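# Place phone and mug on either side of comic book

## Task

Using the robot's own viewpoint for left and right, put the black phone lying flat immediately on the comic book's left side and set the white mug upright immediately on its right side, then release both objects; the robot must never touch the book.

## Robot and tools

Robot: two arms on a table. left_arm carries a left hand and stands on the +y side; right_arm carries a right hand. Each hand has four digits (index, middle, ring, thumb) driven by sixteen motors. Calibrated bases in the scene frame: left_arm (-0.022, +0.350, 0) m, quat_wxyz (+1.000, 0, 0, +0.007); right_arm (+0.051, -0.270, 0) m, quat_wxyz (+1.000, 0, 0, -0.024). A camera stand is fixed behind the arms. Loose objects may occasionally get a short shove from outside.

Scene frame: origin at table-top height, halfway between the nominal bases; +z up, +x forward over the table, +y toward left_arm. Image left/right is not the same as arm names. Reported hand positions and orientations may be a few cm off, more at long reach.

Hand point frame (right hand): +z runs along straight fingers toward the tips; +x crosses the palm away from the thumb; +y points out of the palm face (face at y = -0.062 m). On the left hand +x points toward the thumb instead. A rigid mast near the wrist on the palm side (x +0.05 to +0.10, z -0.16 to -0.11, up to y = +0.06 m; x sign flipped on the left hand) can collide. Straight fingertips end about 0.12 m out along +z; fingertips have rubber caps.

execute_actions(actions, cameras): actions is a list of actions; each action is a table of 1 to 15 rows, each row one 1/30 s control step; a short table repeats its final row to fill 15 steps. Each action lasts 0.5 s. Every row has exactly 48 numbers in [-1, 1], covering both arms in one list: left_arm dx, dy, dz, rx, ry, rz; then 16 left hand motor goals; left current_limit; left speed; then the same 24 for right_arm. dx..rz are offsets, not poses: each row is measured from the arm's Hand target at the start of that action (not from the previous row), along that Hand target's own axes. 1.0 equals 0.6 m of travel or 180 degrees; rx, ry, rz form one rotation vector. Sending the same offset again moves further. All zeros re-requests the current target.

Hand motor order (per arm): index_mcp, index_abd, index_pip, index_dip, middle_mcp, middle_abd, middle_pip, middle_dip, ring_mcp, ring_abd, ring_pip, ring_dip, thumb_cmc, thumb_axl, thumb_mcp, thumb_ipl. These are absolute goal angles scaled linearly between each hinge's stops. Going toward -1 curls: _mcp bends at the knuckle (straight at +0.75), _pip the middle joint (straight +0.58), _dip the tip joint (straight +0.70); _abd swings the finger sideways away from the thumb (straight 0.00). thumb_cmc toward -1 brings the thumb round in front of the palm (flat beside palm at +0.71); thumb_axl rolls the thumb (straight +0.68); thumb_mcp (+0.23) and thumb_ipl (+0.17) bend it. A 0 is a real goal, not 'hold': to leave a hand unchanged, echo its hand_goal, hand_current_limit and hand_speed.
current_limit maps -1..+1 to 0..550 mA (floor 11 mA); very low values may not lift a finger. speed sets motor speed as (speed+1)/2 of 8.5 rad/s. Defaults: current_limit +0.4, speed -0.6; last values persist.
cameras: list of names (cam_high, cam_low, cam_left_wrist, cam_right_wrist), ["all"], or []. Omitted/null gives all images only when actions is empty; an empty actions list just returns state and images. An unknown name voids the call.

zoom_image(camera, region): region [x0, y0, x1, y1] in pixels of that camera's most recent image, origin top-left, at most 504x504; only cameras in the newest images. Sizes: cam_high and cam_low 896x504, wrist cameras 672x504 (fisheye).

read_manual(section): licence texts only; moves nothing. finished_scene(scene=1): ends the scene permanently; call it only once everything is placed, released and stable.

Results: end_effector_position (m) and end_effector_quat_wxyz in the scene frame; Hand target = last commanded pose after clipping, the base for the next offsets. The hand often rests short of the target or sags lower, especially under load; a further action re-requests it; if still short, send the remaining gap as an offset (command higher when lifting). Orientation commands are clipped to within 40 degrees of the measured one each step. Per hand: hand_goal, hand_measured, hand_current_ma (positive pushes toward -1), hand_state (moving, goal, blocked, overload). Also joint positions, velocities (may read 'within noise' or be omitted), joint torques (include gravity; numbers 3 and 4 wrap at ±28 N m), step readings of positions mid-motion, motor temperatures.

Gripping: a finger presses only while its goal lies past the object's surface; further past means harder, up to the limit. Gear friction may keep a grip after lowering goals; echoing hand_measured loosens it.

Avoid: dropping objects or releasing them while moving; anything leaving the table; touching the book; hard hits on fixed or heavy things; any contact or pinch between the two arms/hands (can end the scene). A motor at 495 mA or more for 5 s overloads and goes limp for 10 s. Heat from holding loads, outstretched arms or pushing into unreachable poses: MOTOR HOT at 85 °C, an arm fault and collapse at 100 °C for 30-60 s. If an arm stops, hand commands sent meanwhile are discarded. Elapsed thinking time also runs the clock while the robot holds its last command; smooth, low-effort motion is preferred.

Each tool is called after ">>>" as a command line: name --argument value for each argument, lists and objects as JSON in quotes; but a table of rows of numbers goes row by row, as --pt "numbers of a row", without its own name.

## Session

>>> execute_actions --actions '[]'

Scene clock: 0.00 s.
left_arm: end_effector_position=(+0.2319, +0.5669, +0.0974) hand_goal=(+0.754, +0.000, +0.576, +0.696, +0.754, +0.000, +0.576, +0.696, +0.754, +0.000, +0.576, +0.696, +0.714, +0.678, +0.226, +0.168) hand_measured=(+0.754, +0.000, +0.576, +0.696, +0.754, +0.000, +0.576, +0.696, +0.754, +0.000, +0.576, +0.696, +0.714, +0.678, +0.226, +0.168) hand_current_ma=(+0, +0, +0, +0, +0, +0, +0, +0, +0, +0, +0, +0, +0, +0, +0, +0) hand_state=(goal, goal, goal, goal, goal, goal, goal, goal, goal, goal, goal, goal, goal, goal, goal, goal) hand_current_limit=0.40 hand_speed=-0.60 end_effector_quat_wxyz=(-0.373, +0.911, +0.117, -0.130) | right_arm: end_effector_position=(+0.9727, -0.4326, +0.3445) hand_goal=(+0.754, +0.000, +0.576, +0.696, +0.754, +0.000, +0.576, +0.696, +0.754, +0.000, +0.576, +0.696, +0.714, +0.678, +0.226, +0.168) hand_measured=(+0.754, +0.000, +0.576, +0.696, +0.754, +0.000, +0.576, +0.696, +0.754, +0.000, +0.576, +0.696, +0.714, +0.678, +0.226, +0.168) hand_current_ma=(+0, +0, +0, +0, +0, +0, +0, +0, +0, +0, +0, +0, +0, +0, +0, +0) hand_state=(goal, goal, goal, goal, goal, goal, goal, goal, goal, goal, goal, goal, goal, goal, goal, goal) hand_current_limit=0.40 hand_speed=-0.60 end_effector_quat_wxyz=(+0.566, +0.678, +0.252, +0.396)
Joint positions: left_arm=[0.498 1.252 0.829 -1.097 -0.81 1.848] | right_arm=[0.017 2.408 2.268 0.086 0.573 0.284]
Joint velocities: within noise
Joint torques (N m): no reading
Motor temperatures (°C): left_arm=[33 30 30 26 38 34] | right_arm=[30 32 29 30 30 31]
Heat: left arm: hottest wrist yaw 38 °C; right arm: hottest shoulder 32 °C.
Hand target: left_arm +0.2388, +0.5706, +0.1032; -0.375, +0.911, +0.120, -0.123 | right_arm +0.9719, -0.4325, +0.3601; +0.570, +0.671, +0.243, +0.406

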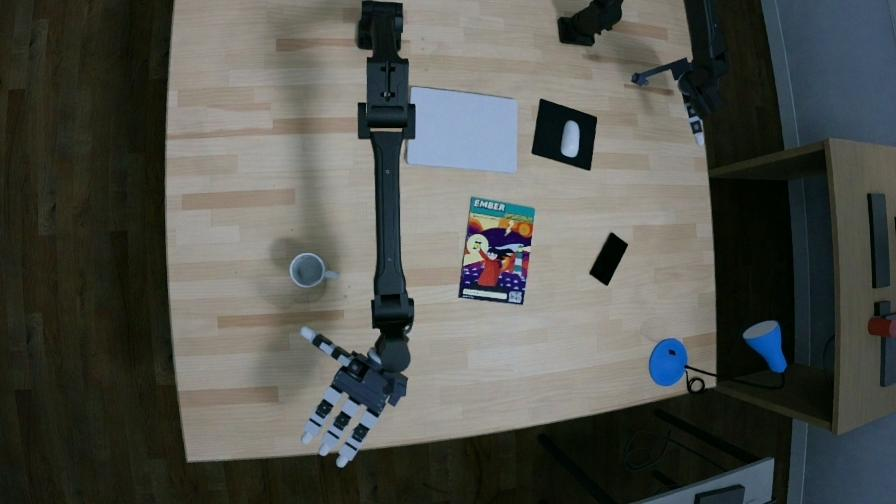

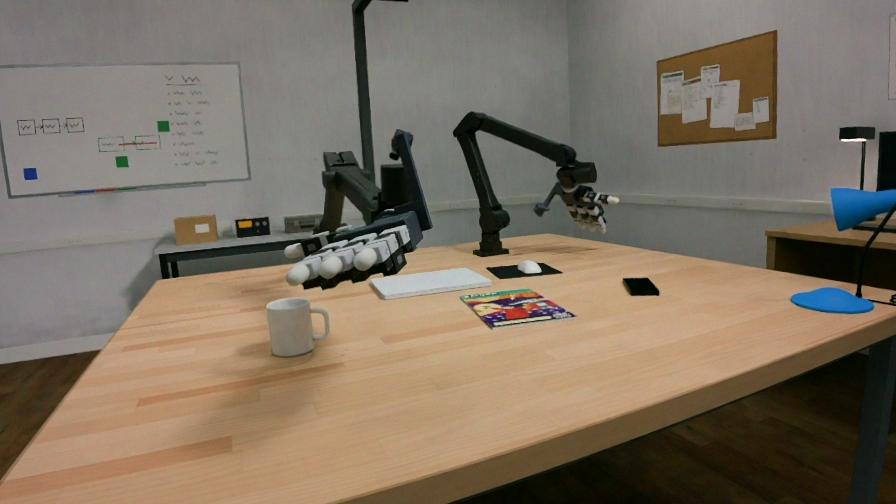

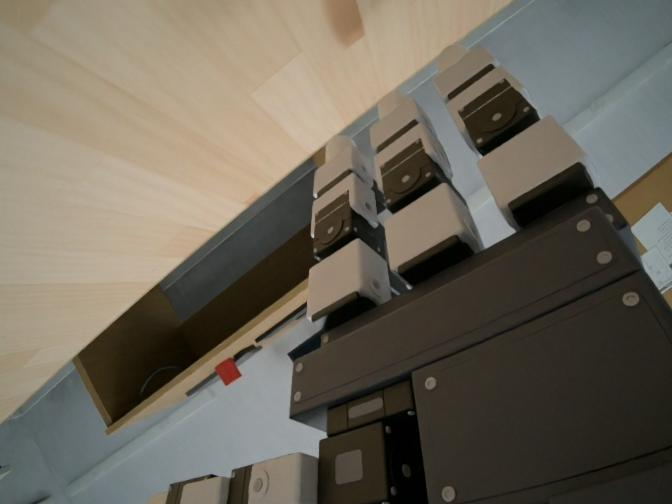

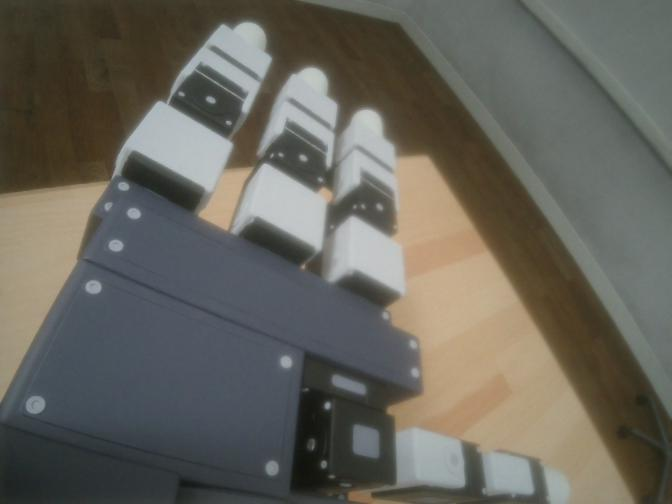

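>>> zoom_image --camera "cam_high" --region '[340, 0, 720, 170]'

>>> zoom_image --camera "cam_high" --region '[260, 170, 660, 480]'

>>> zoom_image --camera "cam_high" --region '[280, 300, 430, 480]'

>>> zoom_image --camera "cam_low" --region '[230, 120, 680, 380]'

Scaled by 1.326 from the camera's 896x504 image, which has a finer 1280x720 frame.

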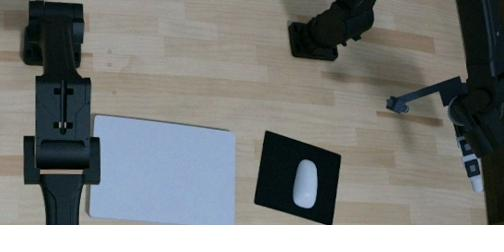

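Scaled by 1.260 from the camera's 896x504 image, which has a finer 1280x720 frame.

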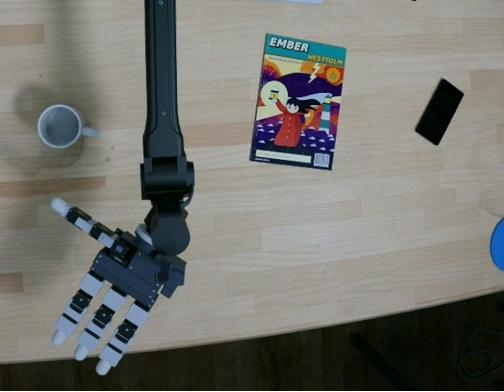

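Scaled by 2.800 from the camera's 896x504 image, which has a finer 1280x720 frame.

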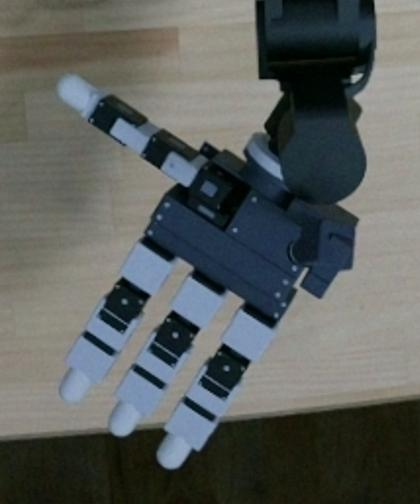

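Scaled by 1.120 from the camera's 896x504 image, which has a finer 1280x720 frame.

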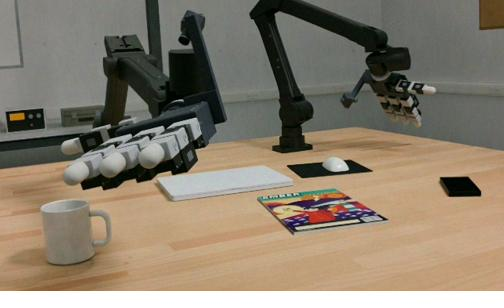

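>>> execute_actions --actions '[[[-0.0115,-0.042,-0.0514,0,0,0,0.754,0,0.576,0.696,0.754,0,0.576,0.696,0.754,0,0.576,0.696,0.714,0.678,0.226,0.168,0.4,-0.6,-0.0429,0.0341,-0.0405,0,0,0,0.754,0,0.576,0.696,0.754,0,0.576,0.696,0.754,0,0.576,0.696,0.714,0.678,0.226,0.168,0.4,-0.6]],[[-0.0115,-0.042,-0.0514,0,0,0,0.754,0,0.576,0.696,0.754,0,0.576,0.696,0.754,0,0.576,0.696,0.714,0.678,0.226,0.168,0.4,-0.6,-0.0429,0.0341,-0.0405,0,0,0,0.754,0,0.576,0.696,0.754,0,0.576,0.696,0.754,0,0.576,0.696,0.714,0.678,0.226,0.168,0.4,-0.6]],[[-0.0115,-0.042,-0.0514,0,0,0,0.754,0,0.576,0.696,0.754,0,0.576,0.696,0.754,0,0.576,0.696,0.714,0.678,0.226,0.168,0.4,-0.6,-0.0429,0.0341,-0.0405,0,0,0,0.754,0,0.576,0.696,0.754,0,0.576,0.696,0.754,0,0.576,0.696,0.714,0.678,0.226,0.168,0.4,-0.6]],[[-0.0115,-0.042,-0.0514,0,0,0,0.754,0,0.576,0.696,0.754,0,0.576,0.696,0.754,0,0.576,0.696,0.714,0.678,0.226,0.168,0.4,-0.6,-0.0429,0.0341,-0.0405,0,0,0,0.754,0,0.576,0.696,0.754,0,0.576,0.696,0.754,0,0.576,0.696,0.714,0.678,0.226,0.168,0.4,-0.6]],[[0,0,0,-0.038,0.065,0.049,0.754,0,0.576,0.696,0.754,0,0.576,0.696,0.754,0,0.576,0.696,0.714,0.678,0.226,0.168,0.4,-0.6,-0.0429,0.0341,-0.0405,0,0,0,0.754,0,0.576,0.696,0.754,0,0.576,0.696,0.754,0,0.576,0.696,0.714,0.678,0.226,0.168,0.4,-0.6]],[[0,0,0,-0.038,0.065,0.049,0.754,0,0.576,0.696,0.754,0,0.576,0.696,0.754,0,0.576,0.696,0.714,0.678,0.226,0.168,0.4,-0.6,-0.0429,0.0341,-0.0405,0,0,0,0.754,0,0.576,0.696,0.754,0,0.576,0.696,0.754,0,0.576,0.696,0.714,0.678,0.226,0.168,0.4,-0.6]]]' --cameras '["cam_high"]'

Scene clock: 200.53 s.
left_arm: end_effector_position=(+0.2370, +0.5454, +0.2600) hand_goal=(+0.754, +0.000, +0.576, +0.696, +0.754, +0.000, +0.576, +0.696, +0.754, +0.000, +0.576, +0.696, +0.714, +0.678, +0.226, +0.168) hand_measured=(+0.748, +0.000, +0.576, +0.696, +0.746, +0.000, +0.576, +0.696, +0.748, +0.000, +0.576, +0.696, +0.708, +0.678, +0.224, +0.168) hand_current_ma=(-1, +0, +0, +0, -1, +0, +0, +0, -1, +0, +0, +0, +0, +0, +0, +0) hand_state=(goal, goal, goal, goal, goal, goal, goal, goal, goal, goal, goal, goal, goal, goal, goal, goal) hand_current_limit=0.40 hand_speed=-0.60 end_effector_quat_wxyz=(-0.300, +0.951, +0.055, -0.060) | right_arm: end_effector_position=(+0.7542, -0.4962, +0.4338) hand_goal=(+0.754, +0.000, +0.576, +0.696, +0.754, +0.000, +0.576, +0.696, +0.754, +0.000, +0.576, +0.696, +0.714, +0.678, +0.226, +0.168) hand_measured=(+0.762, +0.000, +0.576, +0.696, +0.762, +0.000, +0.576, +0.696, +0.762, +0.000, +0.576, +0.696, +0.720, +0.678, +0.226, +0.168) hand_current_ma=(+2, +0, +0, +0, +2, +0, +0, +0, +2, +0, +0, +0, +1, +0, +0, +0) hand_state=(goal, goal, goal, goal, goal, goal, goal, goal, goal, goal, goal, goal, goal, goal, goal, goal) hand_current_limit=0.40 hand_speed=-0.60 end_effector_quat_wxyz=(+0.565, +0.676, +0.248, +0.402)
Joint positions: left_arm=[0.556 1.091 1.16 -1.423 -0.586 2.09] | right_arm=[-0.103 1.744 1.412 0.29 0.448 0.284]
Joint torques (N m): left_arm=[0.91 -5.83 9.63 1.09 -0.46 -0.07] | right_arm=[-1.44 -17.49 9.65 2.63 0.02 -0.04]
Motor temperatures (°C): left_arm=[32 30 35 26 36 30] | right_arm=[30 46 44 30 26 27]
Heat: left arm: hottest wrist yaw 36 °C; right arm: hottest shoulder 46 °C.
Hand target: left_arm +0.2388, +0.5508, +0.2636; -0.258, +0.962, -0.084, +0.023 | right_arm +0.7498, -0.5001, +0.4399; +0.570, +0.671, +0.243, +0.406
Off the commanded pose: left_arm 0.007 m, 19 deg | right_arm 0.009 m, 1 deg.
joint sent to its limit (left arm) — joint 6 (wrist roll), upper limit. The joint targets are off in orientation, not in position.
Step readings (end_effector_position of left_arm | right_arm):
0: (+0.2319, +0.5669, +0.0974) | (+0.9727, -0.4326, +0.3445)
1: (+0.2318, +0.5668, +0.0974) | (+0.9727, -0.4326, +0.3445)
2: (+0.2307, +0.5663, +0.0977) | (+0.9719, -0.4325, +0.3438)
4: (+0.2259, +0.5636, +0.1010) | (+0.9665, -0.4323, +0.3416)
8: (+0.2233, +0.5619, +0.1150) | (+0.9546, -0.4332, +0.3419)
15: (+0.2268, +0.5631, +0.1291) | (+0.9428, -0.4336, +0.3627)
16: (+0.2263, +0.5628, +0.1291) | (+0.9417, -0.4339, +0.3644)
17: (+0.2249, +0.5619, +0.1303) | (+0.9391, -0.4340, +0.3657)
19: (+0.2218, +0.5593, +0.1360) | (+0.9309, -0.4348, +0.3654)
23: (+0.2244, +0.5588, +0.1551) | (+0.9161, -0.4402, +0.3665)
30: (+0.2278, +0.5587, +0.1694) | (+0.9043, -0.4491, +0.3778)
31: (+0.2274, +0.5583, +0.1695) | (+0.9036, -0.4500, +0.3781)
32: (+0.2261, +0.5574, +0.1708) | (+0.9013, -0.4509, +0.3778)
34: (+0.2232, +0.5552, +0.1772) | (+0.8931, -0.4534, +0.3755)
38: (+0.2268, +0.5552, +0.1962) | (+0.8789, -0.4552, +0.3749)
45: (+0.2286, +0.5542, +0.2082) | (+0.8677, -0.4589, +0.3918)
46: (+0.2282, +0.5539, +0.2083) | (+0.8670, -0.4588, +0.3926)
47: (+0.2271, +0.5530, +0.2099) | (+0.8646, -0.4599, +0.3934)
49: (+0.2245, +0.5510, +0.2172) | (+0.8568, -0.4603, +0.3916)
53: (+0.2287, +0.5512, +0.2378) | (+0.8414, -0.4648, +0.3916)
60: (+0.2298, +0.5499, +0.2481) | (+0.8298, -0.4727, +0.4064)
61: (+0.2297, +0.5494, +0.2479) | (+0.8291, -0.4732, +0.4069)
62: (+0.2316, +0.5470, +0.2475) | (+0.8271, -0.4737, +0.4070)
64: (+0.2391, +0.5452, +0.2479) | (+0.8193, -0.4755, +0.4047)
68: (+0.2442, +0.5474, +0.2562) | (+0.8042, -0.4774, +0.4045)
75: (+0.2386, +0.5477, +0.2622) | (+0.7932, -0.4824, +0.4210)
76: (+0.2387, +0.5472, +0.2621) | (+0.7923, -0.4834, +0.4217)
77: (+0.2391, +0.5459, +0.2617) | (+0.7903, -0.4840, +0.4220)
79: (+0.2398, +0.5437, +0.2609) | (+0.7829, -0.4852, +0.4195)
83: (+0.2380, +0.5448, +0.2603) | (+0.7667, -0.4891, +0.4199)
90: (+0.2370, +0.5456, +0.2601) | (+0.7551, -0.4960, +0.4356)
Images, in order (width x height): cam_high 896x504.

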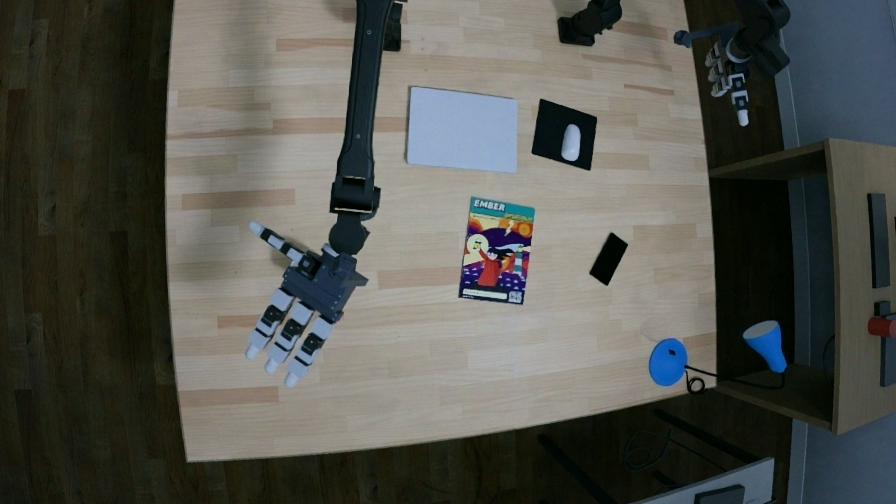

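>>> execute_actions --actions '[[[0.0868,0.0127,-0.0024,0,0,0,0.754,0,0.576,0.696,0.754,0,0.576,0.696,0.754,0,0.576,0.696,0.714,0.678,0.226,0.168,0.4,-0.6,0,0,0,0.048,0.0598,-0.0943,0.754,0,0.576,0.696,0.754,0,0.576,0.696,0.754,0,0.576,0.696,0.714,0.678,0.226,0.168,0.4,-0.6]],[[0.0868,0.0127,-0.0024,0,0,0,0.754,0,0.576,0.696,0.754,0,0.576,0.696,0.754,0,0.576,0.696,0.714,0.678,0.226,0.168,0.4,-0.6,0,0,0,0.048,0.0598,-0.0943,0.754,0,0.576,0.696,0.754,0,0.576,0.696,0.754,0,0.576,0.696,0.714,0.678,0.226,0.168,0.4,-0.6]],[[0.0868,0.0127,-0.0024,0,0,0,0.754,0,0.576,0.696,0.754,0,0.576,0.696,0.754,0,0.576,0.696,0.714,0.678,0.226,0.168,0.4,-0.6,0,0,0,0.048,0.0598,-0.0943,0.754,0,0.576,0.696,0.754,0,0.576,0.696,0.754,0,0.576,0.696,0.714,0.678,0.226,0.168,0.4,-0.6]],[[0.0868,0.0127,-0.0024,0,0,0,0.754,0,0.576,0.696,0.754,0,0.576,0.696,0.754,0,0.576,0.696,0.714,0.678,0.226,0.168,0.4,-0.6,0,0,0,0.048,0.0598,-0.0943,0.754,0,0.576,0.696,0.754,0,0.576,0.696,0.754,0,0.576,0.696,0.714,0.678,0.226,0.168,0.4,-0.6]],[[0.0868,0.0127,-0.0024,0,0,0,0.754,0,0.576,0.696,0.754,0,0.576,0.696,0.754,0,0.576,0.696,0.714,0.678,0.226,0.168,0.4,-0.6,0,0,0,0.048,0.0598,-0.0943,0.754,0,0.576,0.696,0.754,0,0.576,0.696,0.754,0,0.576,0.696,0.714,0.678,0.226,0.168,0.4,-0.6]],[[0.0868,0.0127,-0.0024,0,0,0,0.754,0,0.576,0.696,0.754,0,0.576,0.696,0.754,0,0.576,0.696,0.714,0.678,0.226,0.168,0.4,-0.6,0,0,0,0.048,0.0598,-0.0943,0.754,0,0.576,0.696,0.754,0,0.576,0.696,0.754,0,0.576,0.696,0.714,0.678,0.226,0.168,0.4,-0.6]],[[0.0868,0.0127,-0.0024,0,0,0,0.754,0,0.576,0.696,0.754,0,0.576,0.696,0.754,0,0.576,0.696,0.714,0.678,0.226,0.168,0.4,-0.6,0,0,0,0,0,0,0.754,0,0.576,0.696,0.754,0,0.576,0.696,0.754,0,0.576,0.696,0.714,0.678,0.226,0.168,0.4,-0.6]],[[0.0868,0.0127,-0.0024,0,0,0,0.754,0,0.576,0.696,0.754,0,0.576,0.696,0.754,0,0.576,0.696,0.714,0.678,0.226,0.168,0.4,-0.6,0,0,0,0,0,0,0.754,0,0.576,0.696,0.754,0,0.576,0.696,0.754,0,0.576,0.696,0.714,0.678,0.226,0.168,0.4,-0.6]]]' --cameras '["all"]'

Scene clock: 216.07 s.
left_arm: end_effector_position=(+0.6292, +0.4214, +0.2418) hand_goal=(+0.754, +0.000, +0.576, +0.696, +0.754, +0.000, +0.576, +0.696, +0.754, +0.000, +0.576, +0.696, +0.714, +0.678, +0.226, +0.168) hand_measured=(+0.748, +0.000, +0.576, +0.696, +0.746, +0.000, +0.576, +0.696, +0.748, +0.000, +0.576, +0.696, +0.708, +0.678, +0.224, +0.168) hand_current_ma=(-1, +0, +0, +0, -1, +0, +0, +0, -1, +0, +0, +0, +0, +0, +0, +0) hand_state=(goal, goal, goal, goal, goal, goal, goal, goal, goal, goal, goal, goal, goal, goal, goal, goal) hand_current_limit=0.40 hand_speed=-0.60 end_effector_quat_wxyz=(-0.258, +0.962, -0.090, +0.020) | right_arm: end_effector_position=(+0.7453, -0.5070, +0.4307) hand_goal=(+0.754, +0.000, +0.576, +0.696, +0.754, +0.000, +0.576, +0.696, +0.754, +0.000, +0.576, +0.696, +0.714, +0.678, +0.226, +0.168) hand_measured=(+0.756, +0.000, +0.576, +0.696, +0.756, +0.000, +0.576, +0.696, +0.756, +0.000, +0.576, +0.696, +0.718, +0.678, +0.224, +0.168) hand_current_ma=(+0, +0, +0, +0, +0, +0, +0, +0, +0, +0, +0, +0, +0, +0, +0, +0) hand_state=(goal, goal, goal, goal, goal, goal, goal, goal, goal, goal, goal, goal, goal, goal, goal, goal) hand_current_limit=0.40 hand_speed=-0.60 end_effector_quat_wxyz=(+0.256, +0.164, +0.952, -0.028)
Joint positions: left_arm=[0.086 2.005 2.17 -1.582 -0.502 1.896] | right_arm=[-0.42 2.144 2.758 -1.671 -0.093 -1.674]
Joint torques (N m): left_arm=[-0.32 -19.43 12.11 -0.14 -0.58 -0.28] | right_arm=[0.26 -19.49 12.63 0.68 0.05 0.01]
Heat: left arm: hottest elbow 36 °C; right arm: hottest shoulder 43 °C.
Hand target: left_arm +0.6389, +0.4210, +0.2432; -0.259, +0.962, -0.084, +0.023 | right_arm +0.7499, -0.5002, +0.4400; +0.172, +0.129, +0.976, -0.022
Off the commanded pose: left_arm 0.010 m, 1 deg | right_arm 0.012 m, 11 deg.
joint sent to its limit (right arm) — joint 4 (wrist pitch), lower limit. The joint targets are off in orientation, not in position.
Step readings (end_effector_position of left_arm | right_arm):
0: (+0.2370, +0.5454, +0.2600) | (+0.7542, -0.4962, +0.4338)
1: (+0.2372, +0.5453, +0.2600) | (+0.7555, -0.4951, +0.4330)
2: (+0.2387, +0.5442, +0.2598) | (+0.7588, -0.4922, +0.4324)
4: (+0.2451, +0.5404, +0.2581) | (+0.7629, -0.4842, +0.4273)
8: (+0.2649, +0.5294, +0.2499) | (+0.7578, -0.4841, +0.4222)
15: (+0.2737, +0.5261, +0.2424) | (+0.7482, -0.5038, +0.4329)
16: (+0.2742, +0.5262, +0.2432) | (+0.7489, -0.5030, +0.4328)
17: (+0.2768, +0.5249, +0.2443) | (+0.7517, -0.4991, +0.4312)
19: (+0.2863, +0.5230, +0.2473) | (+0.7564, -0.4895, +0.4247)
23: (+0.3146, +0.5152, +0.2501) | (+0.7532, -0.4872, +0.4156)
30: (+0.3241, +0.5108, +0.2428) | (+0.7441, -0.5032, +0.4033)
31: (+0.3244, +0.5108, +0.2431) | (+0.7442, -0.5023, +0.4014)
32: (+0.3265, +0.5099, +0.2439) | (+0.7452, -0.4984, +0.3990)
34: (+0.3356, +0.5088, +0.2469) | (+0.7466, -0.4899, +0.3945)
38: (+0.3638, +0.5017, +0.2490) | (+0.7448, -0.4886, +0.3986)
45: (+0.3735, +0.4958, +0.2402) | (+0.7400, -0.5004, +0.4214)
46: (+0.3738, +0.4959, +0.2405) | (+0.7398, -0.4993, +0.4238)
47: (+0.3760, +0.4954, +0.2415) | (+0.7397, -0.4967, +0.4240)
49: (+0.3860, +0.4957, +0.2457) | (+0.7408, -0.4915, +0.4234)
53: (+0.4128, +0.4885, +0.2491) | (+0.7442, -0.4911, +0.4246)
60: (+0.4225, +0.4808, +0.2387) | (+0.7440, -0.4974, +0.4226)
61: (+0.4229, +0.4809, +0.2387) | (+0.7439, -0.4972, +0.4225)
62: (+0.4253, +0.4807, +0.2396) | (+0.7436, -0.4966, +0.4214)
64: (+0.4368, +0.4821, +0.2442) | (+0.7442, -0.4967, +0.4207)
68: (+0.4672, +0.4759, +0.2495) | (+0.7474, -0.4969, +0.4250)
75: (+0.4758, +0.4658, +0.2386) | (+0.7472, -0.4950, +0.4295)
76: (+0.4760, +0.4659, +0.2383) | (+0.7471, -0.4953, +0.4295)
77: (+0.4776, +0.4658, +0.2391) | (+0.7461, -0.4971, +0.4288)
79: (+0.4884, +0.4668, +0.2433) | (+0.7459, -0.5026, +0.4282)
83: (+0.5174, +0.4620, +0.2485) | (+0.7461, -0.5088, +0.4308)
90: (+0.5258, +0.4508, +0.2383) | (+0.7462, -0.5092, +0.4284)
91: (+0.5261, +0.4509, +0.2382) | (+0.7462, -0.5091, +0.4280)
92: (+0.5281, +0.4508, +0.2388) | (+0.7463, -0.5086, +0.4275)
94: (+0.5395, +0.4513, +0.2432) | (+0.7463, -0.5082, +0.4275)
98: (+0.5678, +0.4475, +0.2487) | (+0.7458, -0.5071, +0.4291)
105: (+0.5765, +0.4359, +0.2387) | (+0.7454, -0.5071, +0.4308)
106: (+0.5768, +0.4357, +0.2381) | (+0.7454, -0.5070, +0.4308)
107: (+0.5790, +0.4354, +0.2388) | (+0.7453, -0.5070, +0.4308)
109: (+0.5913, +0.4349, +0.2433) | (+0.7453, -0.5070, +0.4308)
113: (+0.6184, +0.4320, +0.2489) | (+0.7453, -0.5070, +0.4307)
120: (+0.6275, +0.4218, +0.2397) | (+0.7453, -0.5070, +0.4307)

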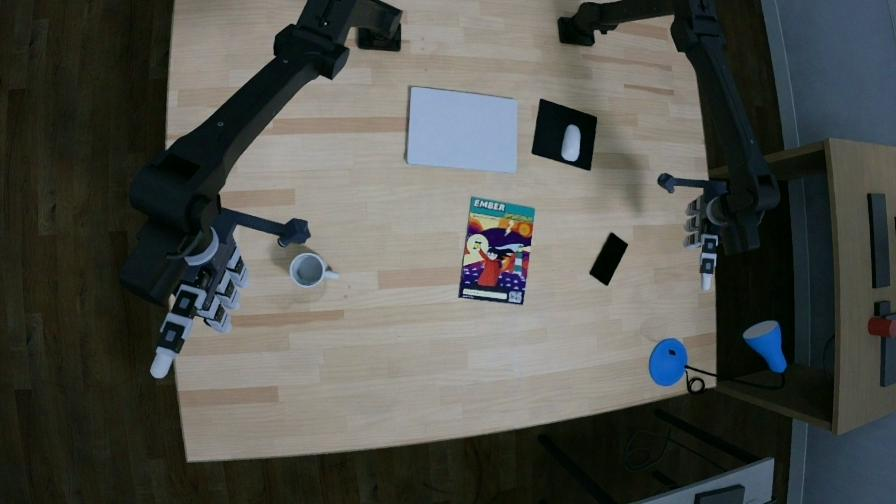

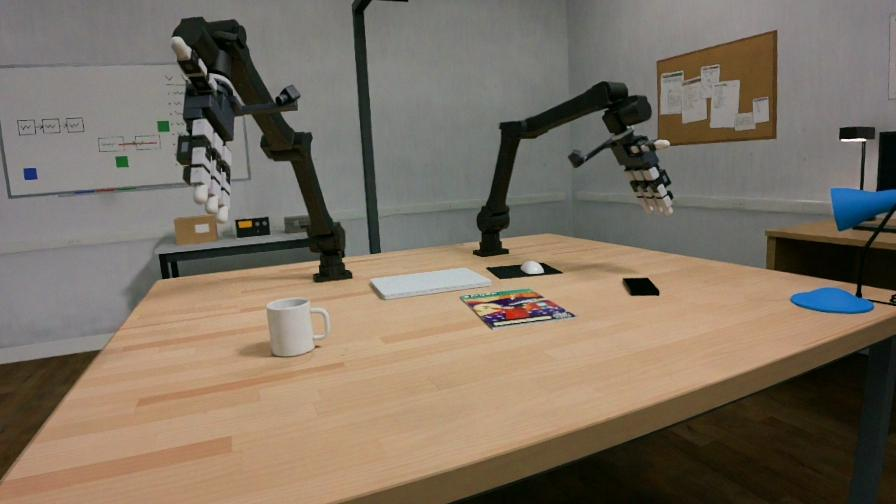

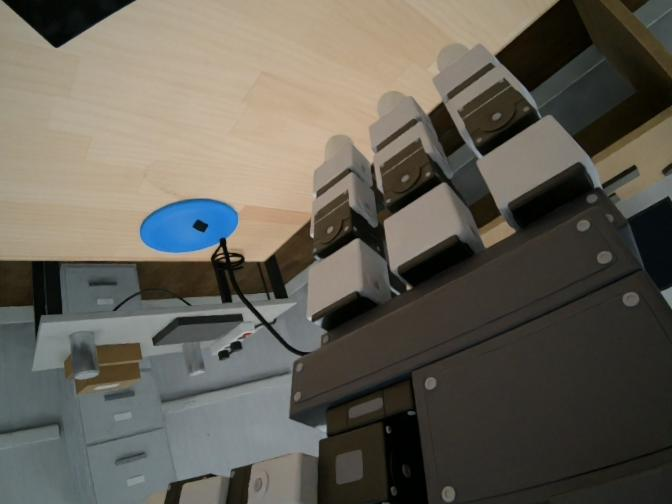

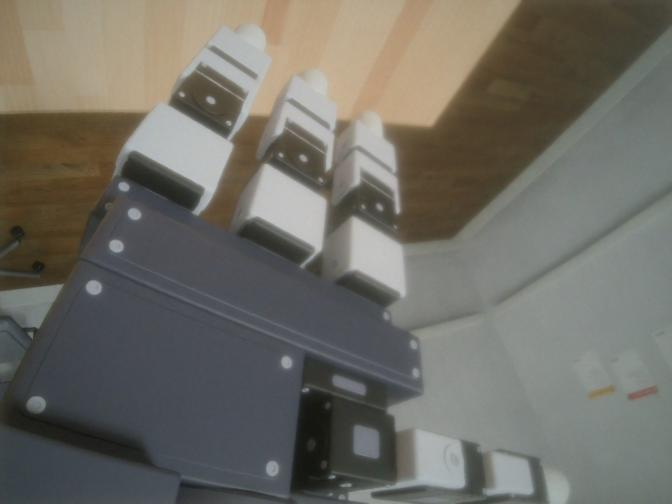

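>>> execute_actions --actions '[[[0.0433,0.0278,0.0116,0,0,0,0.754,0,0.576,0.696,0.754,0,0.576,0.696,0.754,0,0.576,0.696,0.714,0.678,0.226,0.168,0.4,-0.6,0.0328,-0.0503,0.0117,0,0,0,0.507,0,0.576,0.696,0.685,0,0.576,0.696,0.507,0,0.576,0.696,0.714,0.678,0.226,0.168,0.4,-0.6]],[[0.0433,0.0278,0.0116,0,0,0,0.754,0,0.576,0.696,0.754,0,0.576,0.696,0.754,0,0.576,0.696,0.714,0.678,0.226,0.168,0.4,-0.6,0.0328,-0.0503,0.0117,0,0,0,0.507,0,0.576,0.696,0.685,0,0.576,0.696,0.507,0,0.576,0.696,0.714,0.678,0.226,0.168,0.4,-0.6]],[[0.0433,0.0278,0.0116,0,0,0,0.754,0,0.576,0.696,0.754,0,0.576,0.696,0.754,0,0.576,0.696,0.714,0.678,0.226,0.168,0.4,-0.6,0.0328,-0.0503,0.0117,0,0,0,0.507,0,0.576,0.696,0.685,0,0.576,0.696,0.507,0,0.576,0.696,0.714,0.678,0.226,0.168,0.4,-0.6]],[[0,0.0333,0.0578,0,0,0,0.754,0,0.576,0.696,0.754,0,0.576,0.696,0.754,0,0.576,0.696,0.714,0.678,0.226,0.168,0.4,-0.6,0.0257,0,0.0705,0,0,0,0.507,0,0.576,0.696,0.685,0,0.576,0.696,0.507,0,0.576,0.696,0.714,0.678,0.226,0.168,0.4,-0.6]],[[0,0.0333,0.0578,0,0,0,0.754,0,0.576,0.696,0.754,0,0.576,0.696,0.754,0,0.576,0.696,0.714,0.678,0.226,0.168,0.4,-0.6,0.0257,0,0.0705,0,0,0,0.507,0,0.576,0.696,0.685,0,0.576,0.696,0.507,0,0.576,0.696,0.714,0.678,0.226,0.168,0.4,-0.6]],[[0,0,0,0,0,0,0.754,0,0.576,0.696,0.754,0,0.576,0.696,0.754,0,0.576,0.696,0.714,0.678,0.226,0.168,0.4,-0.6,0.0257,0,0.0705,0,0,0,0.507,0,0.576,0.696,0.685,0,0.576,0.696,0.507,0,0.576,0.696,0.714,0.678,0.226,0.168,0.4,-0.6]],[[0,0,0,0,0,0,0.754,0,0.576,0.696,0.754,0,0.576,0.696,0.754,0,0.576,0.696,0.714,0.678,0.226,0.168,0.4,-0.6,0.0257,0,0.0705,0,0,0,0.507,0,0.576,0.696,0.685,0,0.576,0.696,0.507,0,0.576,0.696,0.714,0.678,0.226,0.168,0.4,-0.6]]]' --cameras '["all"]'

Scene clock: 257.23 s.
left_arm: end_effector_position=(+0.7039, +0.3792, +0.1229) hand_goal=(+0.754, +0.000, +0.576, +0.696, +0.754, +0.000, +0.576, +0.696, +0.754, +0.000, +0.576, +0.696, +0.714, +0.678, +0.226, +0.168) hand_measured=(+0.748, +0.000, +0.576, +0.696, +0.746, +0.000, +0.576, +0.696, +0.748, +0.000, +0.576, +0.696, +0.708, +0.678, +0.224, +0.168) hand_current_ma=(-1, +0, +0, +0, -1, +0, +0, +0, -1, +0, +0, +0, +0, +0, +0, +0) hand_state=(goal, goal, goal, goal, goal, goal, goal, goal, goal, goal, goal, goal, goal, goal, goal, goal) hand_current_limit=0.40 hand_speed=-0.60 end_effector_quat_wxyz=(-0.258, +0.962, -0.088, +0.015) | right_arm: end_effector_position=(+0.6773, -0.5749, +0.2179) hand_goal=(+0.508, +0.000, +0.576, +0.696, +0.686, +0.000, +0.576, +0.696, +0.508, +0.000, +0.576, +0.696, +0.714, +0.678, +0.226, +0.168) hand_measured=(+0.512, +0.000, +0.576, +0.696, +0.688, +0.000, +0.576, +0.696, +0.512, +0.000, +0.576, +0.696, +0.716, +0.678, +0.224, +0.168) hand_current_ma=(+0, +0, +0, +0, +0, +0, +0, +0, +0, +0, +0, +0, +0, +0, +0, +0) hand_state=(goal, goal, goal, goal, goal, goal, goal, goal, goal, goal, goal, goal, goal, goal, goal, goal) hand_current_limit=0.40 hand_speed=-0.60 end_effector_quat_wxyz=(+0.166, +0.133, +0.977, -0.019)
Joint positions: left_arm=[0.015 2.262 2.29 -1.498 -0.514 1.808] | right_arm=[-0.558 1.988 1.975 -1.243 -0.116 -1.889]
Joint torques (N m): left_arm=[0.03 -24.7 9.17 0.94 -0.54 -0.26] | right_arm=[-0.56 -19.6 9.39 0.95 -0.2 0.06]
Motor temperatures (°C): left_arm=[32 32 37 26 35 29] | right_arm=[30 39 40 29 26 26]
Heat: left arm: hottest elbow 37 °C; right arm: hottest elbow 40 °C.
Hand target: left_arm +0.7100, +0.3754, +0.1200; -0.259, +0.962, -0.084, +0.023 | right_arm +0.6796, -0.5749, +0.2197; +0.172, +0.129, +0.976, -0.022
Off the commanded pose: left_arm 0.008 m, 1 deg | right_arm 0.003 m, 1 deg.
Step readings (end_effector_position of left_arm | right_arm):
0: (+0.6292, +0.4214, +0.2418) | (+0.7453, -0.5070, +0.4307)
1: (+0.6294, +0.4214, +0.2419) | (+0.7452, -0.5071, +0.4307)
2: (+0.6301, +0.4212, +0.2422) | (+0.7450, -0.5068, +0.4306)
4: (+0.6359, +0.4202, +0.2436) | (+0.7433, -0.5087, +0.4304)
8: (+0.6473, +0.4169, +0.2410) | (+0.7403, -0.5109, +0.4266)
15: (+0.6516, +0.4093, +0.2261) | (+0.7353, -0.5214, +0.4190)
16: (+0.6520, +0.4085, +0.2253) | (+0.7346, -0.5232, +0.4184)
17: (+0.6532, +0.4073, +0.2247) | (+0.7327, -0.5259, +0.4173)
19: (+0.6602, +0.4040, +0.2256) | (+0.7287, -0.5280, +0.4152)
23: (+0.6719, +0.4009, +0.2246) | (+0.7199, -0.5391, +0.4086)
30: (+0.6762, +0.3945, +0.2154) | (+0.7109, -0.5543, +0.4023)
31: (+0.6767, +0.3937, +0.2149) | (+0.7105, -0.5546, +0.4018)
32: (+0.6778, +0.3927, +0.2149) | (+0.7091, -0.5553, +0.4010)
34: (+0.6850, +0.3896, +0.2156) | (+0.7058, -0.5554, +0.3991)
38: (+0.6965, +0.3863, +0.2136) | (+0.6978, -0.5620, +0.3950)
45: (+0.7008, +0.3801, +0.2012) | (+0.6876, -0.5777, +0.3903)
46: (+0.7009, +0.3796, +0.2003) | (+0.6870, -0.5786, +0.3896)
47: (+0.7011, +0.3790, +0.1995) | (+0.6863, -0.5787, +0.3875)
49: (+0.7030, +0.3789, +0.1943) | (+0.6845, -0.5781, +0.3819)
53: (+0.7034, +0.3790, +0.1762) | (+0.6818, -0.5771, +0.3656)
60: (+0.7029, +0.3790, +0.1665) | (+0.6799, -0.5761, +0.3547)
61: (+0.7035, +0.3790, +0.1662) | (+0.6799, -0.5761, +0.3535)
62: (+0.7044, +0.3791, +0.1635) | (+0.6800, -0.5763, +0.3503)
64: (+0.7058, +0.3793, +0.1554) | (+0.6784, -0.5755, +0.3412)
68: (+0.7026, +0.3792, +0.1317) | (+0.6769, -0.5746, +0.3137)
75: (+0.7034, +0.3792, +0.1228) | (+0.6796, -0.5764, +0.2928)
76: (+0.7037, +0.3792, +0.1229) | (+0.6800, -0.5768, +0.2925)
77: (+0.7039, +0.3792, +0.1229) | (+0.6806, -0.5772, +0.2908)
79: (+0.7039, +0.3792, +0.1229) | (+0.6796, -0.5764, +0.2862)
83: (+0.7039, +0.3792, +0.1229) | (+0.6771, -0.5747, +0.2699)
90: (+0.7039, +0.3792, +0.1229) | (+0.6778, -0.5752, +0.2568)
91: (+0.7039, +0.3792, +0.1229) | (+0.6781, -0.5754, +0.2563)
92: (+0.7039, +0.3792, +0.1229) | (+0.6789, -0.5760, +0.2545)
94: (+0.7039, +0.3792, +0.1229) | (+0.6790, -0.5761, +0.2487)
98: (+0.7039, +0.3792, +0.1229) | (+0.6767, -0.5744, +0.2280)
105: (+0.7039, +0.3792, +0.1229) | (+0.6765, -0.5743, +0.2176)

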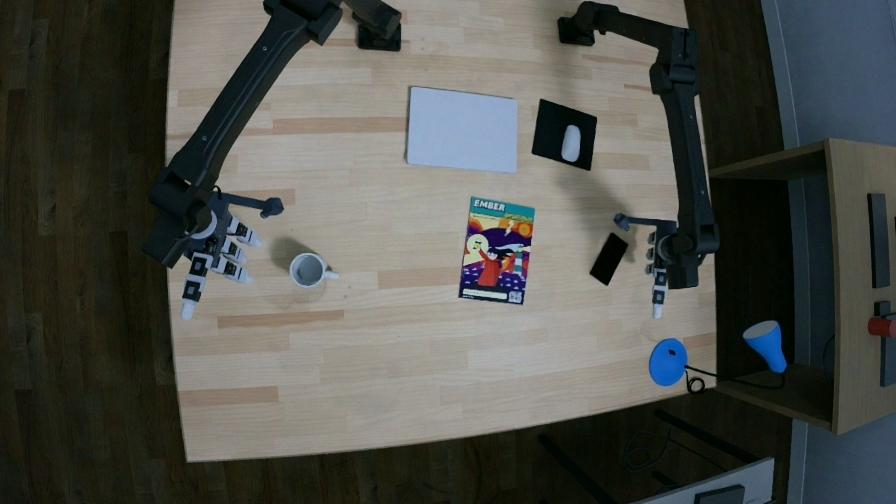

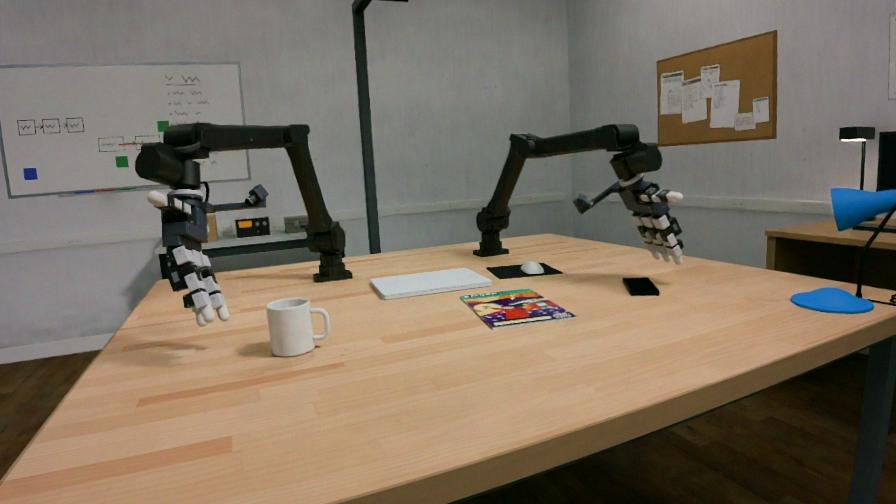

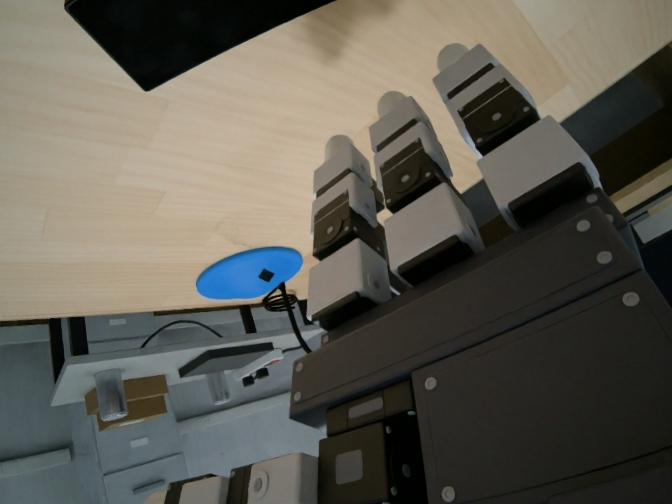

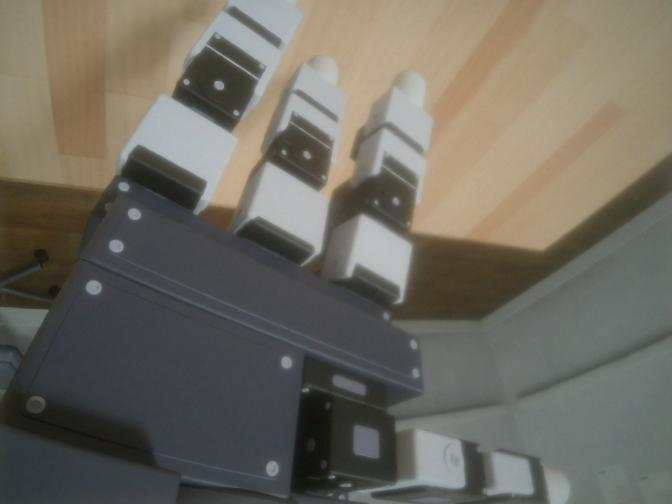

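>>> execute_actions --actions '[[[0,0.0208,0.0361,0,0,0,0.754,0,0.576,0.696,0.754,0,0.576,0.696,0.754,0,0.576,0.696,0.714,0.678,0.226,0.168,-0.3,-0.6,0.0095,0.0022,0.0498,0,0,0,0.507,0,0.576,0.696,0.685,0,0.576,0.696,0.507,0,0.576,0.696,0.714,0.678,0.226,0.168,0.4,-0.6]],[[0,0.0208,0.0361,0,0,0,0.754,0,0.576,0.696,0.754,0,0.576,0.696,0.754,0,0.576,0.696,0.714,0.678,0.226,0.168,-0.3,-0.6,0.0095,0.0022,0.0498,0,0,0,0.507,0,0.576,0.696,0.685,0,0.576,0.696,0.507,0,0.576,0.696,0.714,0.678,0.226,0.168,0.4,-0.6]]]' --cameras '["cam_high","cam_low","cam_right_wrist"]'

>>> zoom_image --camera "cam_low" --region '[560, 150, 740, 320]'

>>> zoom_image --camera "cam_low" --region '[130, 180, 370, 380]'

Scene clock: 273.23 s.
left_arm: end_effector_position=(+0.7051, +0.3792, +0.0797) hand_goal=(+0.754, +0.000, +0.576, +0.696, +0.754, +0.000, +0.576, +0.696, +0.754, +0.000, +0.576, +0.696, +0.714, +0.678, +0.226, +0.168) hand_measured=(+0.748, +0.000, +0.576, +0.696, +0.746, +0.000, +0.576, +0.696, +0.748, +0.000, +0.576, +0.696, +0.708, +0.678, +0.224, +0.168) hand_current_ma=(-1, +0, +0, +0, -1, +0, +0, +0, -1, +0, +0, +0, +0, +0, +0, +0) hand_state=(goal, goal, goal, goal, goal, goal, goal, goal, goal, goal, goal, goal, goal, goal, goal, goal) hand_current_limit=-0.30 hand_speed=-0.60 end_effector_quat_wxyz=(-0.259, +0.962, -0.087, +0.020) | right_arm: end_effector_position=(+0.6840, -0.5789, +0.1649) hand_goal=(+0.508, +0.000, +0.576, +0.696, +0.686, +0.000, +0.576, +0.696, +0.508, +0.000, +0.576, +0.696, +0.714, +0.678, +0.226, +0.168) hand_measured=(+0.512, +0.000, +0.576, +0.696, +0.688, +0.000, +0.576, +0.696, +0.512, +0.000, +0.576, +0.696, +0.716, +0.678, +0.224, +0.168) hand_current_ma=(+0, +0, +0, +0, +0, +0, +0, +0, +0, +0, +0, +0, +0, +0, +0, +0) hand_state=(goal, goal, goal, goal, goal, goal, goal, goal, goal, goal, goal, goal, goal, goal, goal, goal) hand_current_limit=0.40 hand_speed=-0.60 end_effector_quat_wxyz=(+0.171, +0.132, +0.976, -0.021)
Joint positions: left_arm=[0.015 2.261 2.174 -1.372 -0.514 1.808] | right_arm=[-0.557 2.016 1.878 -1.106 -0.116 -1.889]
Joint torques (N m): left_arm=[-0.85 -24.59 8.85 0.58 -0.52 -0.28] | right_arm=[-0.26 -18.49 9.25 1.01 -0.09 0.13]
Heat: left arm: hottest elbow 37 °C; right arm: hottest elbow 40 °C.
Hand target: left_arm +0.7101, +0.3755, +0.0700; -0.259, +0.962, -0.084, +0.023 | right_arm +0.6897, -0.5747, +0.1596; +0.172, +0.129, +0.976, -0.022
Off the commanded pose: left_arm 0.011 m, 0 deg | right_arm 0.009 m, 0 deg.
Step readings (end_effector_position of left_arm | right_arm):
0: (+0.7039, +0.3792, +0.1229) | (+0.6773, -0.5749, +0.2179)
1: (+0.7040, +0.3792, +0.1228) | (+0.6774, -0.5749, +0.2177)
2: (+0.7047, +0.3792, +0.1214) | (+0.6778, -0.5752, +0.2165)
4: (+0.7067, +0.3793, +0.1170) | (+0.6798, -0.5766, +0.2124)
8: (+0.7043, +0.3792, +0.1040) | (+0.6793, -0.5762, +0.2011)
15: (+0.7045, +0.3792, +0.1003) | (+0.6800, -0.5767, +0.1959)
16: (+0.7048, +0.3792, +0.1002) | (+0.6802, -0.5769, +0.1959)
17: (+0.7052, +0.3792, +0.0986) | (+0.6807, -0.5773, +0.1948)
19: (+0.7070, +0.3793, +0.0941) | (+0.6826, -0.5786, +0.1913)
23: (+0.7045, +0.3792, +0.0825) | (+0.6828, -0.5784, +0.1786)
30: (+0.7050, +0.3792, +0.0797) | (+0.6836, -0.5787, +0.1648)
Images, in order (width x height): cam_high 896x504, cam_low 896x504, cam_right_wrist 672x504.

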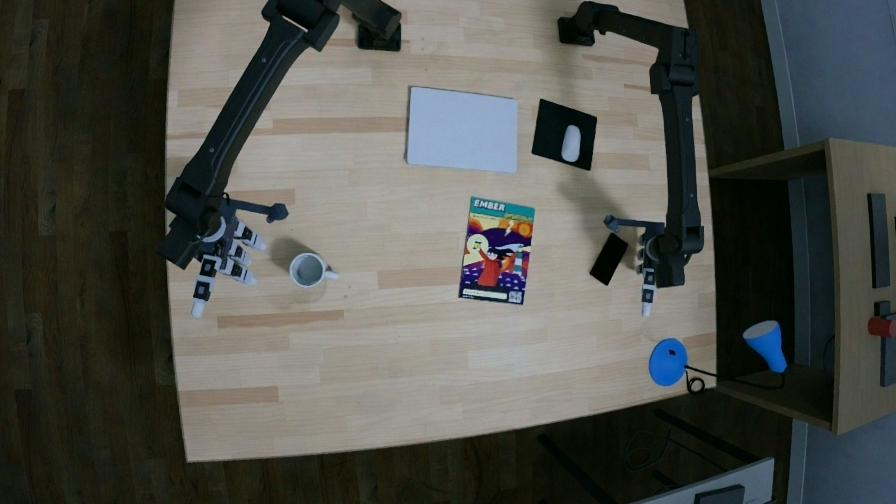

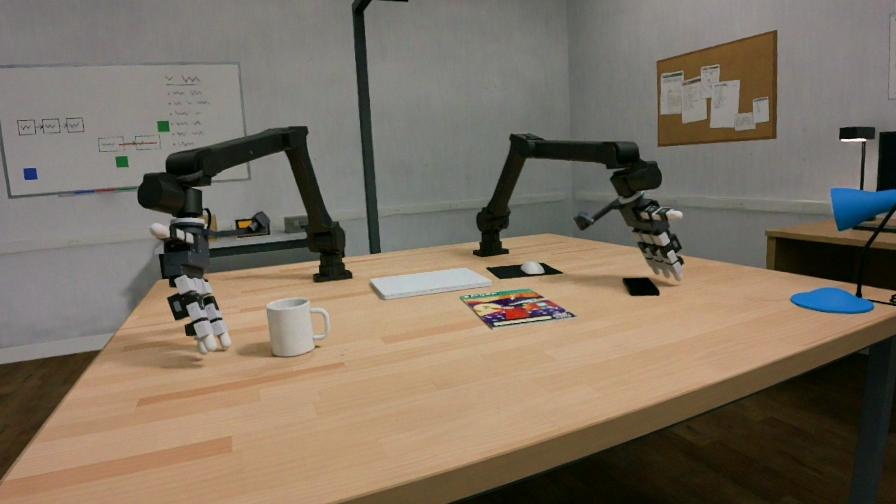

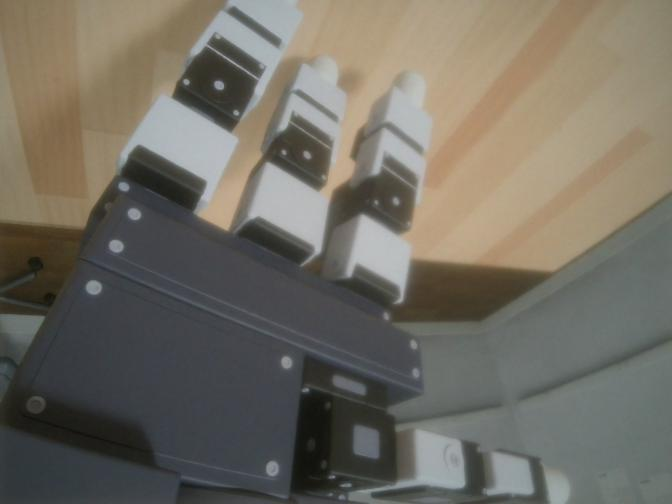

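Scaled by 2.800 from the camera's 896x504 image, which has a finer 1280x720 frame.

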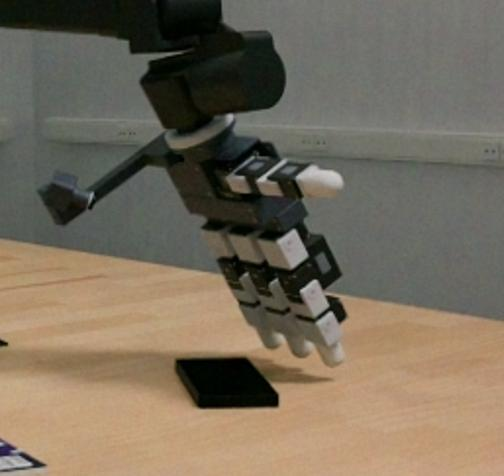

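Scaled by 2.100 from the camera's 896x504 image, which has a finer 1280x720 frame.

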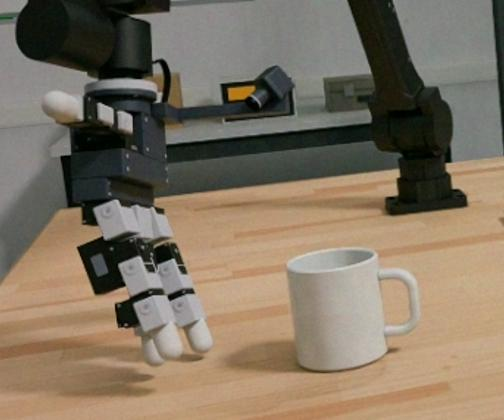

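>>> execute_actions --actions '[[[0,0.0125,0.0217,0,0,0,0.754,0,0.576,0.696,0.754,0,0.576,0.696,0.754,0,0.576,0.696,0.714,0.678,0.226,0.168,-0.3,-0.6,0.0086,0,0.0235,0,0,0,0.507,0,0.576,0.696,0.685,0,0.576,0.696,0.507,0,0.576,0.696,0.714,0.678,0.226,0.168,0.2,-0.6]],[[0,0,0,0,0,0,0.754,0,0.576,0.696,0.754,0,0.576,0.696,0.754,0,0.576,0.696,0.714,0.678,0.226,0.168,-0.3,-0.6,0.0117,0.0398,-0.0042,0,0,0,0.507,0,0.576,0.696,0.685,0,0.576,0.696,0.507,0,0.576,0.696,0.714,0.678,0.226,0.168,0.2,-0.6]],[[0,0,0,0,0,0,0.754,0,0.576,0.696,0.754,0,0.576,0.696,0.754,0,0.576,0.696,0.714,0.678,0.226,0.168,-0.3,-0.6,0.0117,0.0398,-0.0042,0,0,0,0.507,0,0.576,0.696,0.685,0,0.576,0.696,0.507,0,0.576,0.696,0.714,0.678,0.226,0.168,0.2,-0.6]],[[0,0,0,0,0,0,0.754,0,0.576,0.696,0.754,0,0.576,0.696,0.754,0,0.576,0.696,0.714,0.678,0.226,0.168,-0.3,-0.6,0.0117,0.0398,-0.0042,0,0,0,0.507,0,0.576,0.696,0.685,0,0.576,0.696,0.507,0,0.576,0.696,0.714,0.678,0.226,0.168,0.2,-0.6]]]' --cameras '["cam_high","cam_low"]'

>>> zoom_image --camera "cam_low" --region '[130, 180, 370, 380]'

>>> zoom_image --camera "cam_low" --region '[560, 150, 740, 320]'

Scene clock: 291.10 s.
left_arm: end_effector_position=(+0.7062, +0.3793, +0.0697) hand_goal=(+0.754, +0.000, +0.576, +0.696, +0.754, +0.000, +0.576, +0.696, +0.754, +0.000, +0.576, +0.696, +0.714, +0.678, +0.226, +0.168) hand_measured=(+0.748, +0.000, +0.576, +0.696, +0.746, +0.000, +0.576, +0.696, +0.748, +0.000, +0.576, +0.696, +0.708, +0.678, +0.224, +0.168) hand_current_ma=(-1, +0, +0, +0, -1, +0, +0, +0, -1, +0, +0, +0, +0, +0, +0, +0) hand_state=(goal, goal, goal, goal, goal, goal, goal, goal, goal, goal, goal, goal, goal, goal, goal, goal) hand_current_limit=-0.30 hand_speed=-0.60 end_effector_quat_wxyz=(-0.259, +0.962, -0.086, +0.024) | right_arm: end_effector_position=(+0.6840, -0.5105, +0.1567) hand_goal=(+0.508, +0.000, +0.576, +0.696, +0.686, +0.000, +0.576, +0.696, +0.508, +0.000, +0.576, +0.696, +0.714, +0.678, +0.226, +0.168) hand_measured=(+0.510, +0.000, +0.576, +0.696, +0.684, +0.000, +0.576, +0.696, +0.514, +0.008, +0.580, +0.700, +0.714, +0.678, +0.222, +0.168) hand_current_ma=(+0, +0, +0, +0, +0, +0, +0, +0, +1, +1, +1, +0, +0, +0, -1, +0) hand_state=(goal, goal, goal, goal, goal, goal, goal, goal, goal, goal, goal, goal, goal, goal, goal, goal) hand_current_limit=0.20 hand_speed=-0.60 end_effector_quat_wxyz=(+0.179, +0.129, +0.975, -0.029)
Joint positions: left_arm=[0.015 2.261 2.147 -1.337 -0.514 1.808] | right_arm=[-0.463 1.906 1.682 -0.991 -0.077 -1.805]
Joint torques (N m): left_arm=[-0.79 -23.71 8.83 0.77 -0.57 -0.31] | right_arm=[0.09 -17.2 7.95 0.87 -0.32 0.21]
Heat: left arm: hottest elbow 36 °C; right arm: hottest shoulder 39 °C.
Hand target: left_arm +0.7102, +0.3756, +0.0551; -0.259, +0.962, -0.084, +0.023 | right_arm +0.6866, -0.4997, +0.1446; +0.172, +0.129, +0.976, -0.022
Off the commanded pose: left_arm 0.016 m, 0 deg | right_arm 0.017 m, 1 deg.
Step readings (end_effector_position of left_arm | right_arm):
0: (+0.7051, +0.3792, +0.0797) | (+0.6840, -0.5789, +0.1649)
1: (+0.7052, +0.3792, +0.0797) | (+0.6839, -0.5789, +0.1647)
2: (+0.7057, +0.3793, +0.0792) | (+0.6842, -0.5791, +0.1643)
4: (+0.7071, +0.3793, +0.0772) | (+0.6851, -0.5797, +0.1624)
8: (+0.7059, +0.3793, +0.0711) | (+0.6848, -0.5798, +0.1584)
15: (+0.7061, +0.3793, +0.0697) | (+0.6856, -0.5806, +0.1586)
16: (+0.7062, +0.3793, +0.0697) | (+0.6854, -0.5804, +0.1580)
17: (+0.7062, +0.3793, +0.0697) | (+0.6851, -0.5798, +0.1567)
19: (+0.7062, +0.3793, +0.0697) | (+0.6836, -0.5783, +0.1569)
23: (+0.7062, +0.3793, +0.0697) | (+0.6832, -0.5721, +0.1578)
30: (+0.7062, +0.3793, +0.0697) | (+0.6846, -0.5636, +0.1578)
31: (+0.7062, +0.3793, +0.0697) | (+0.6845, -0.5629, +0.1572)
32: (+0.7062, +0.3793, +0.0697) | (+0.6841, -0.5624, +0.1573)
34: (+0.7062, +0.3793, +0.0697) | (+0.6829, -0.5599, +0.1574)
38: (+0.7062, +0.3793, +0.0697) | (+0.6817, -0.5490, +0.1570)
45: (+0.7062, +0.3793, +0.0697) | (+0.6846, -0.5352, +0.1568)
46: (+0.7062, +0.3793, +0.0697) | (+0.6848, -0.5346, +0.1574)
47: (+0.7062, +0.3793, +0.0697) | (+0.6845, -0.5334, +0.1559)
49: (+0.7062, +0.3793, +0.0697) | (+0.6832, -0.5313, +0.1567)
53: (+0.7062, +0.3793, +0.0697) | (+0.6820, -0.5225, +0.1566)
60: (+0.7062, +0.3793, +0.0697) | (+0.6840, -0.5113, +0.1574)
Images, in order (width x height): cam_high 896x504, cam_low 896x504.

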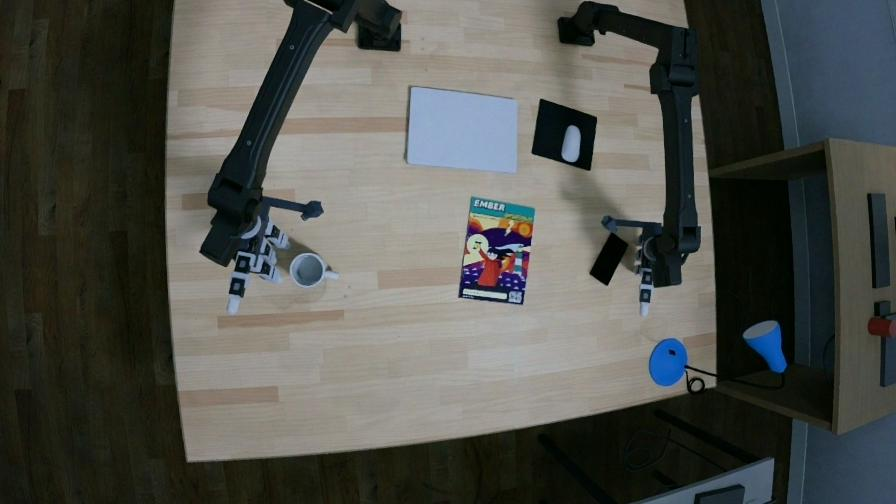

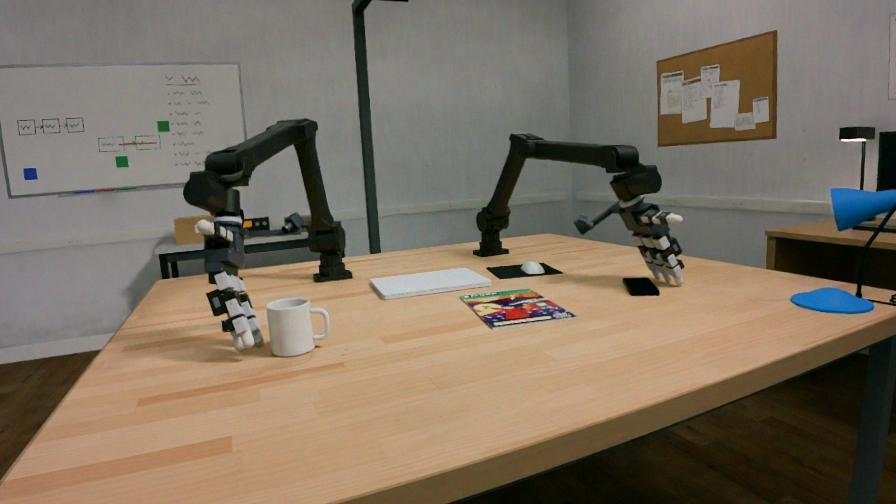

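Scaled by 2.100 from the camera's 896x504 image, which has a finer 1280x720 frame.

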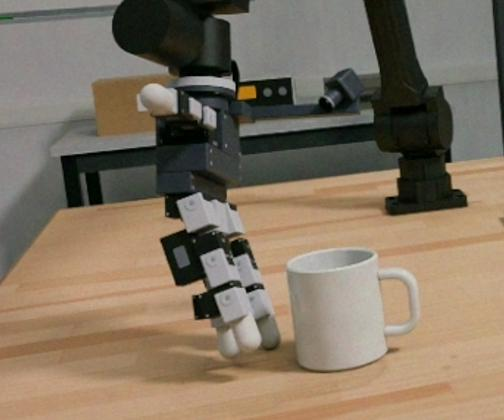

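Scaled by 2.800 from the camera's 896x504 image, which has a finer 1280x720 frame.

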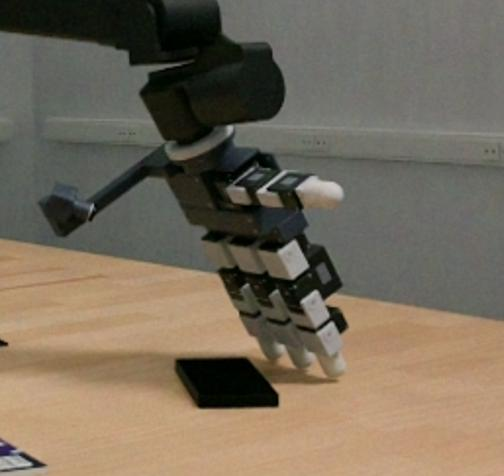

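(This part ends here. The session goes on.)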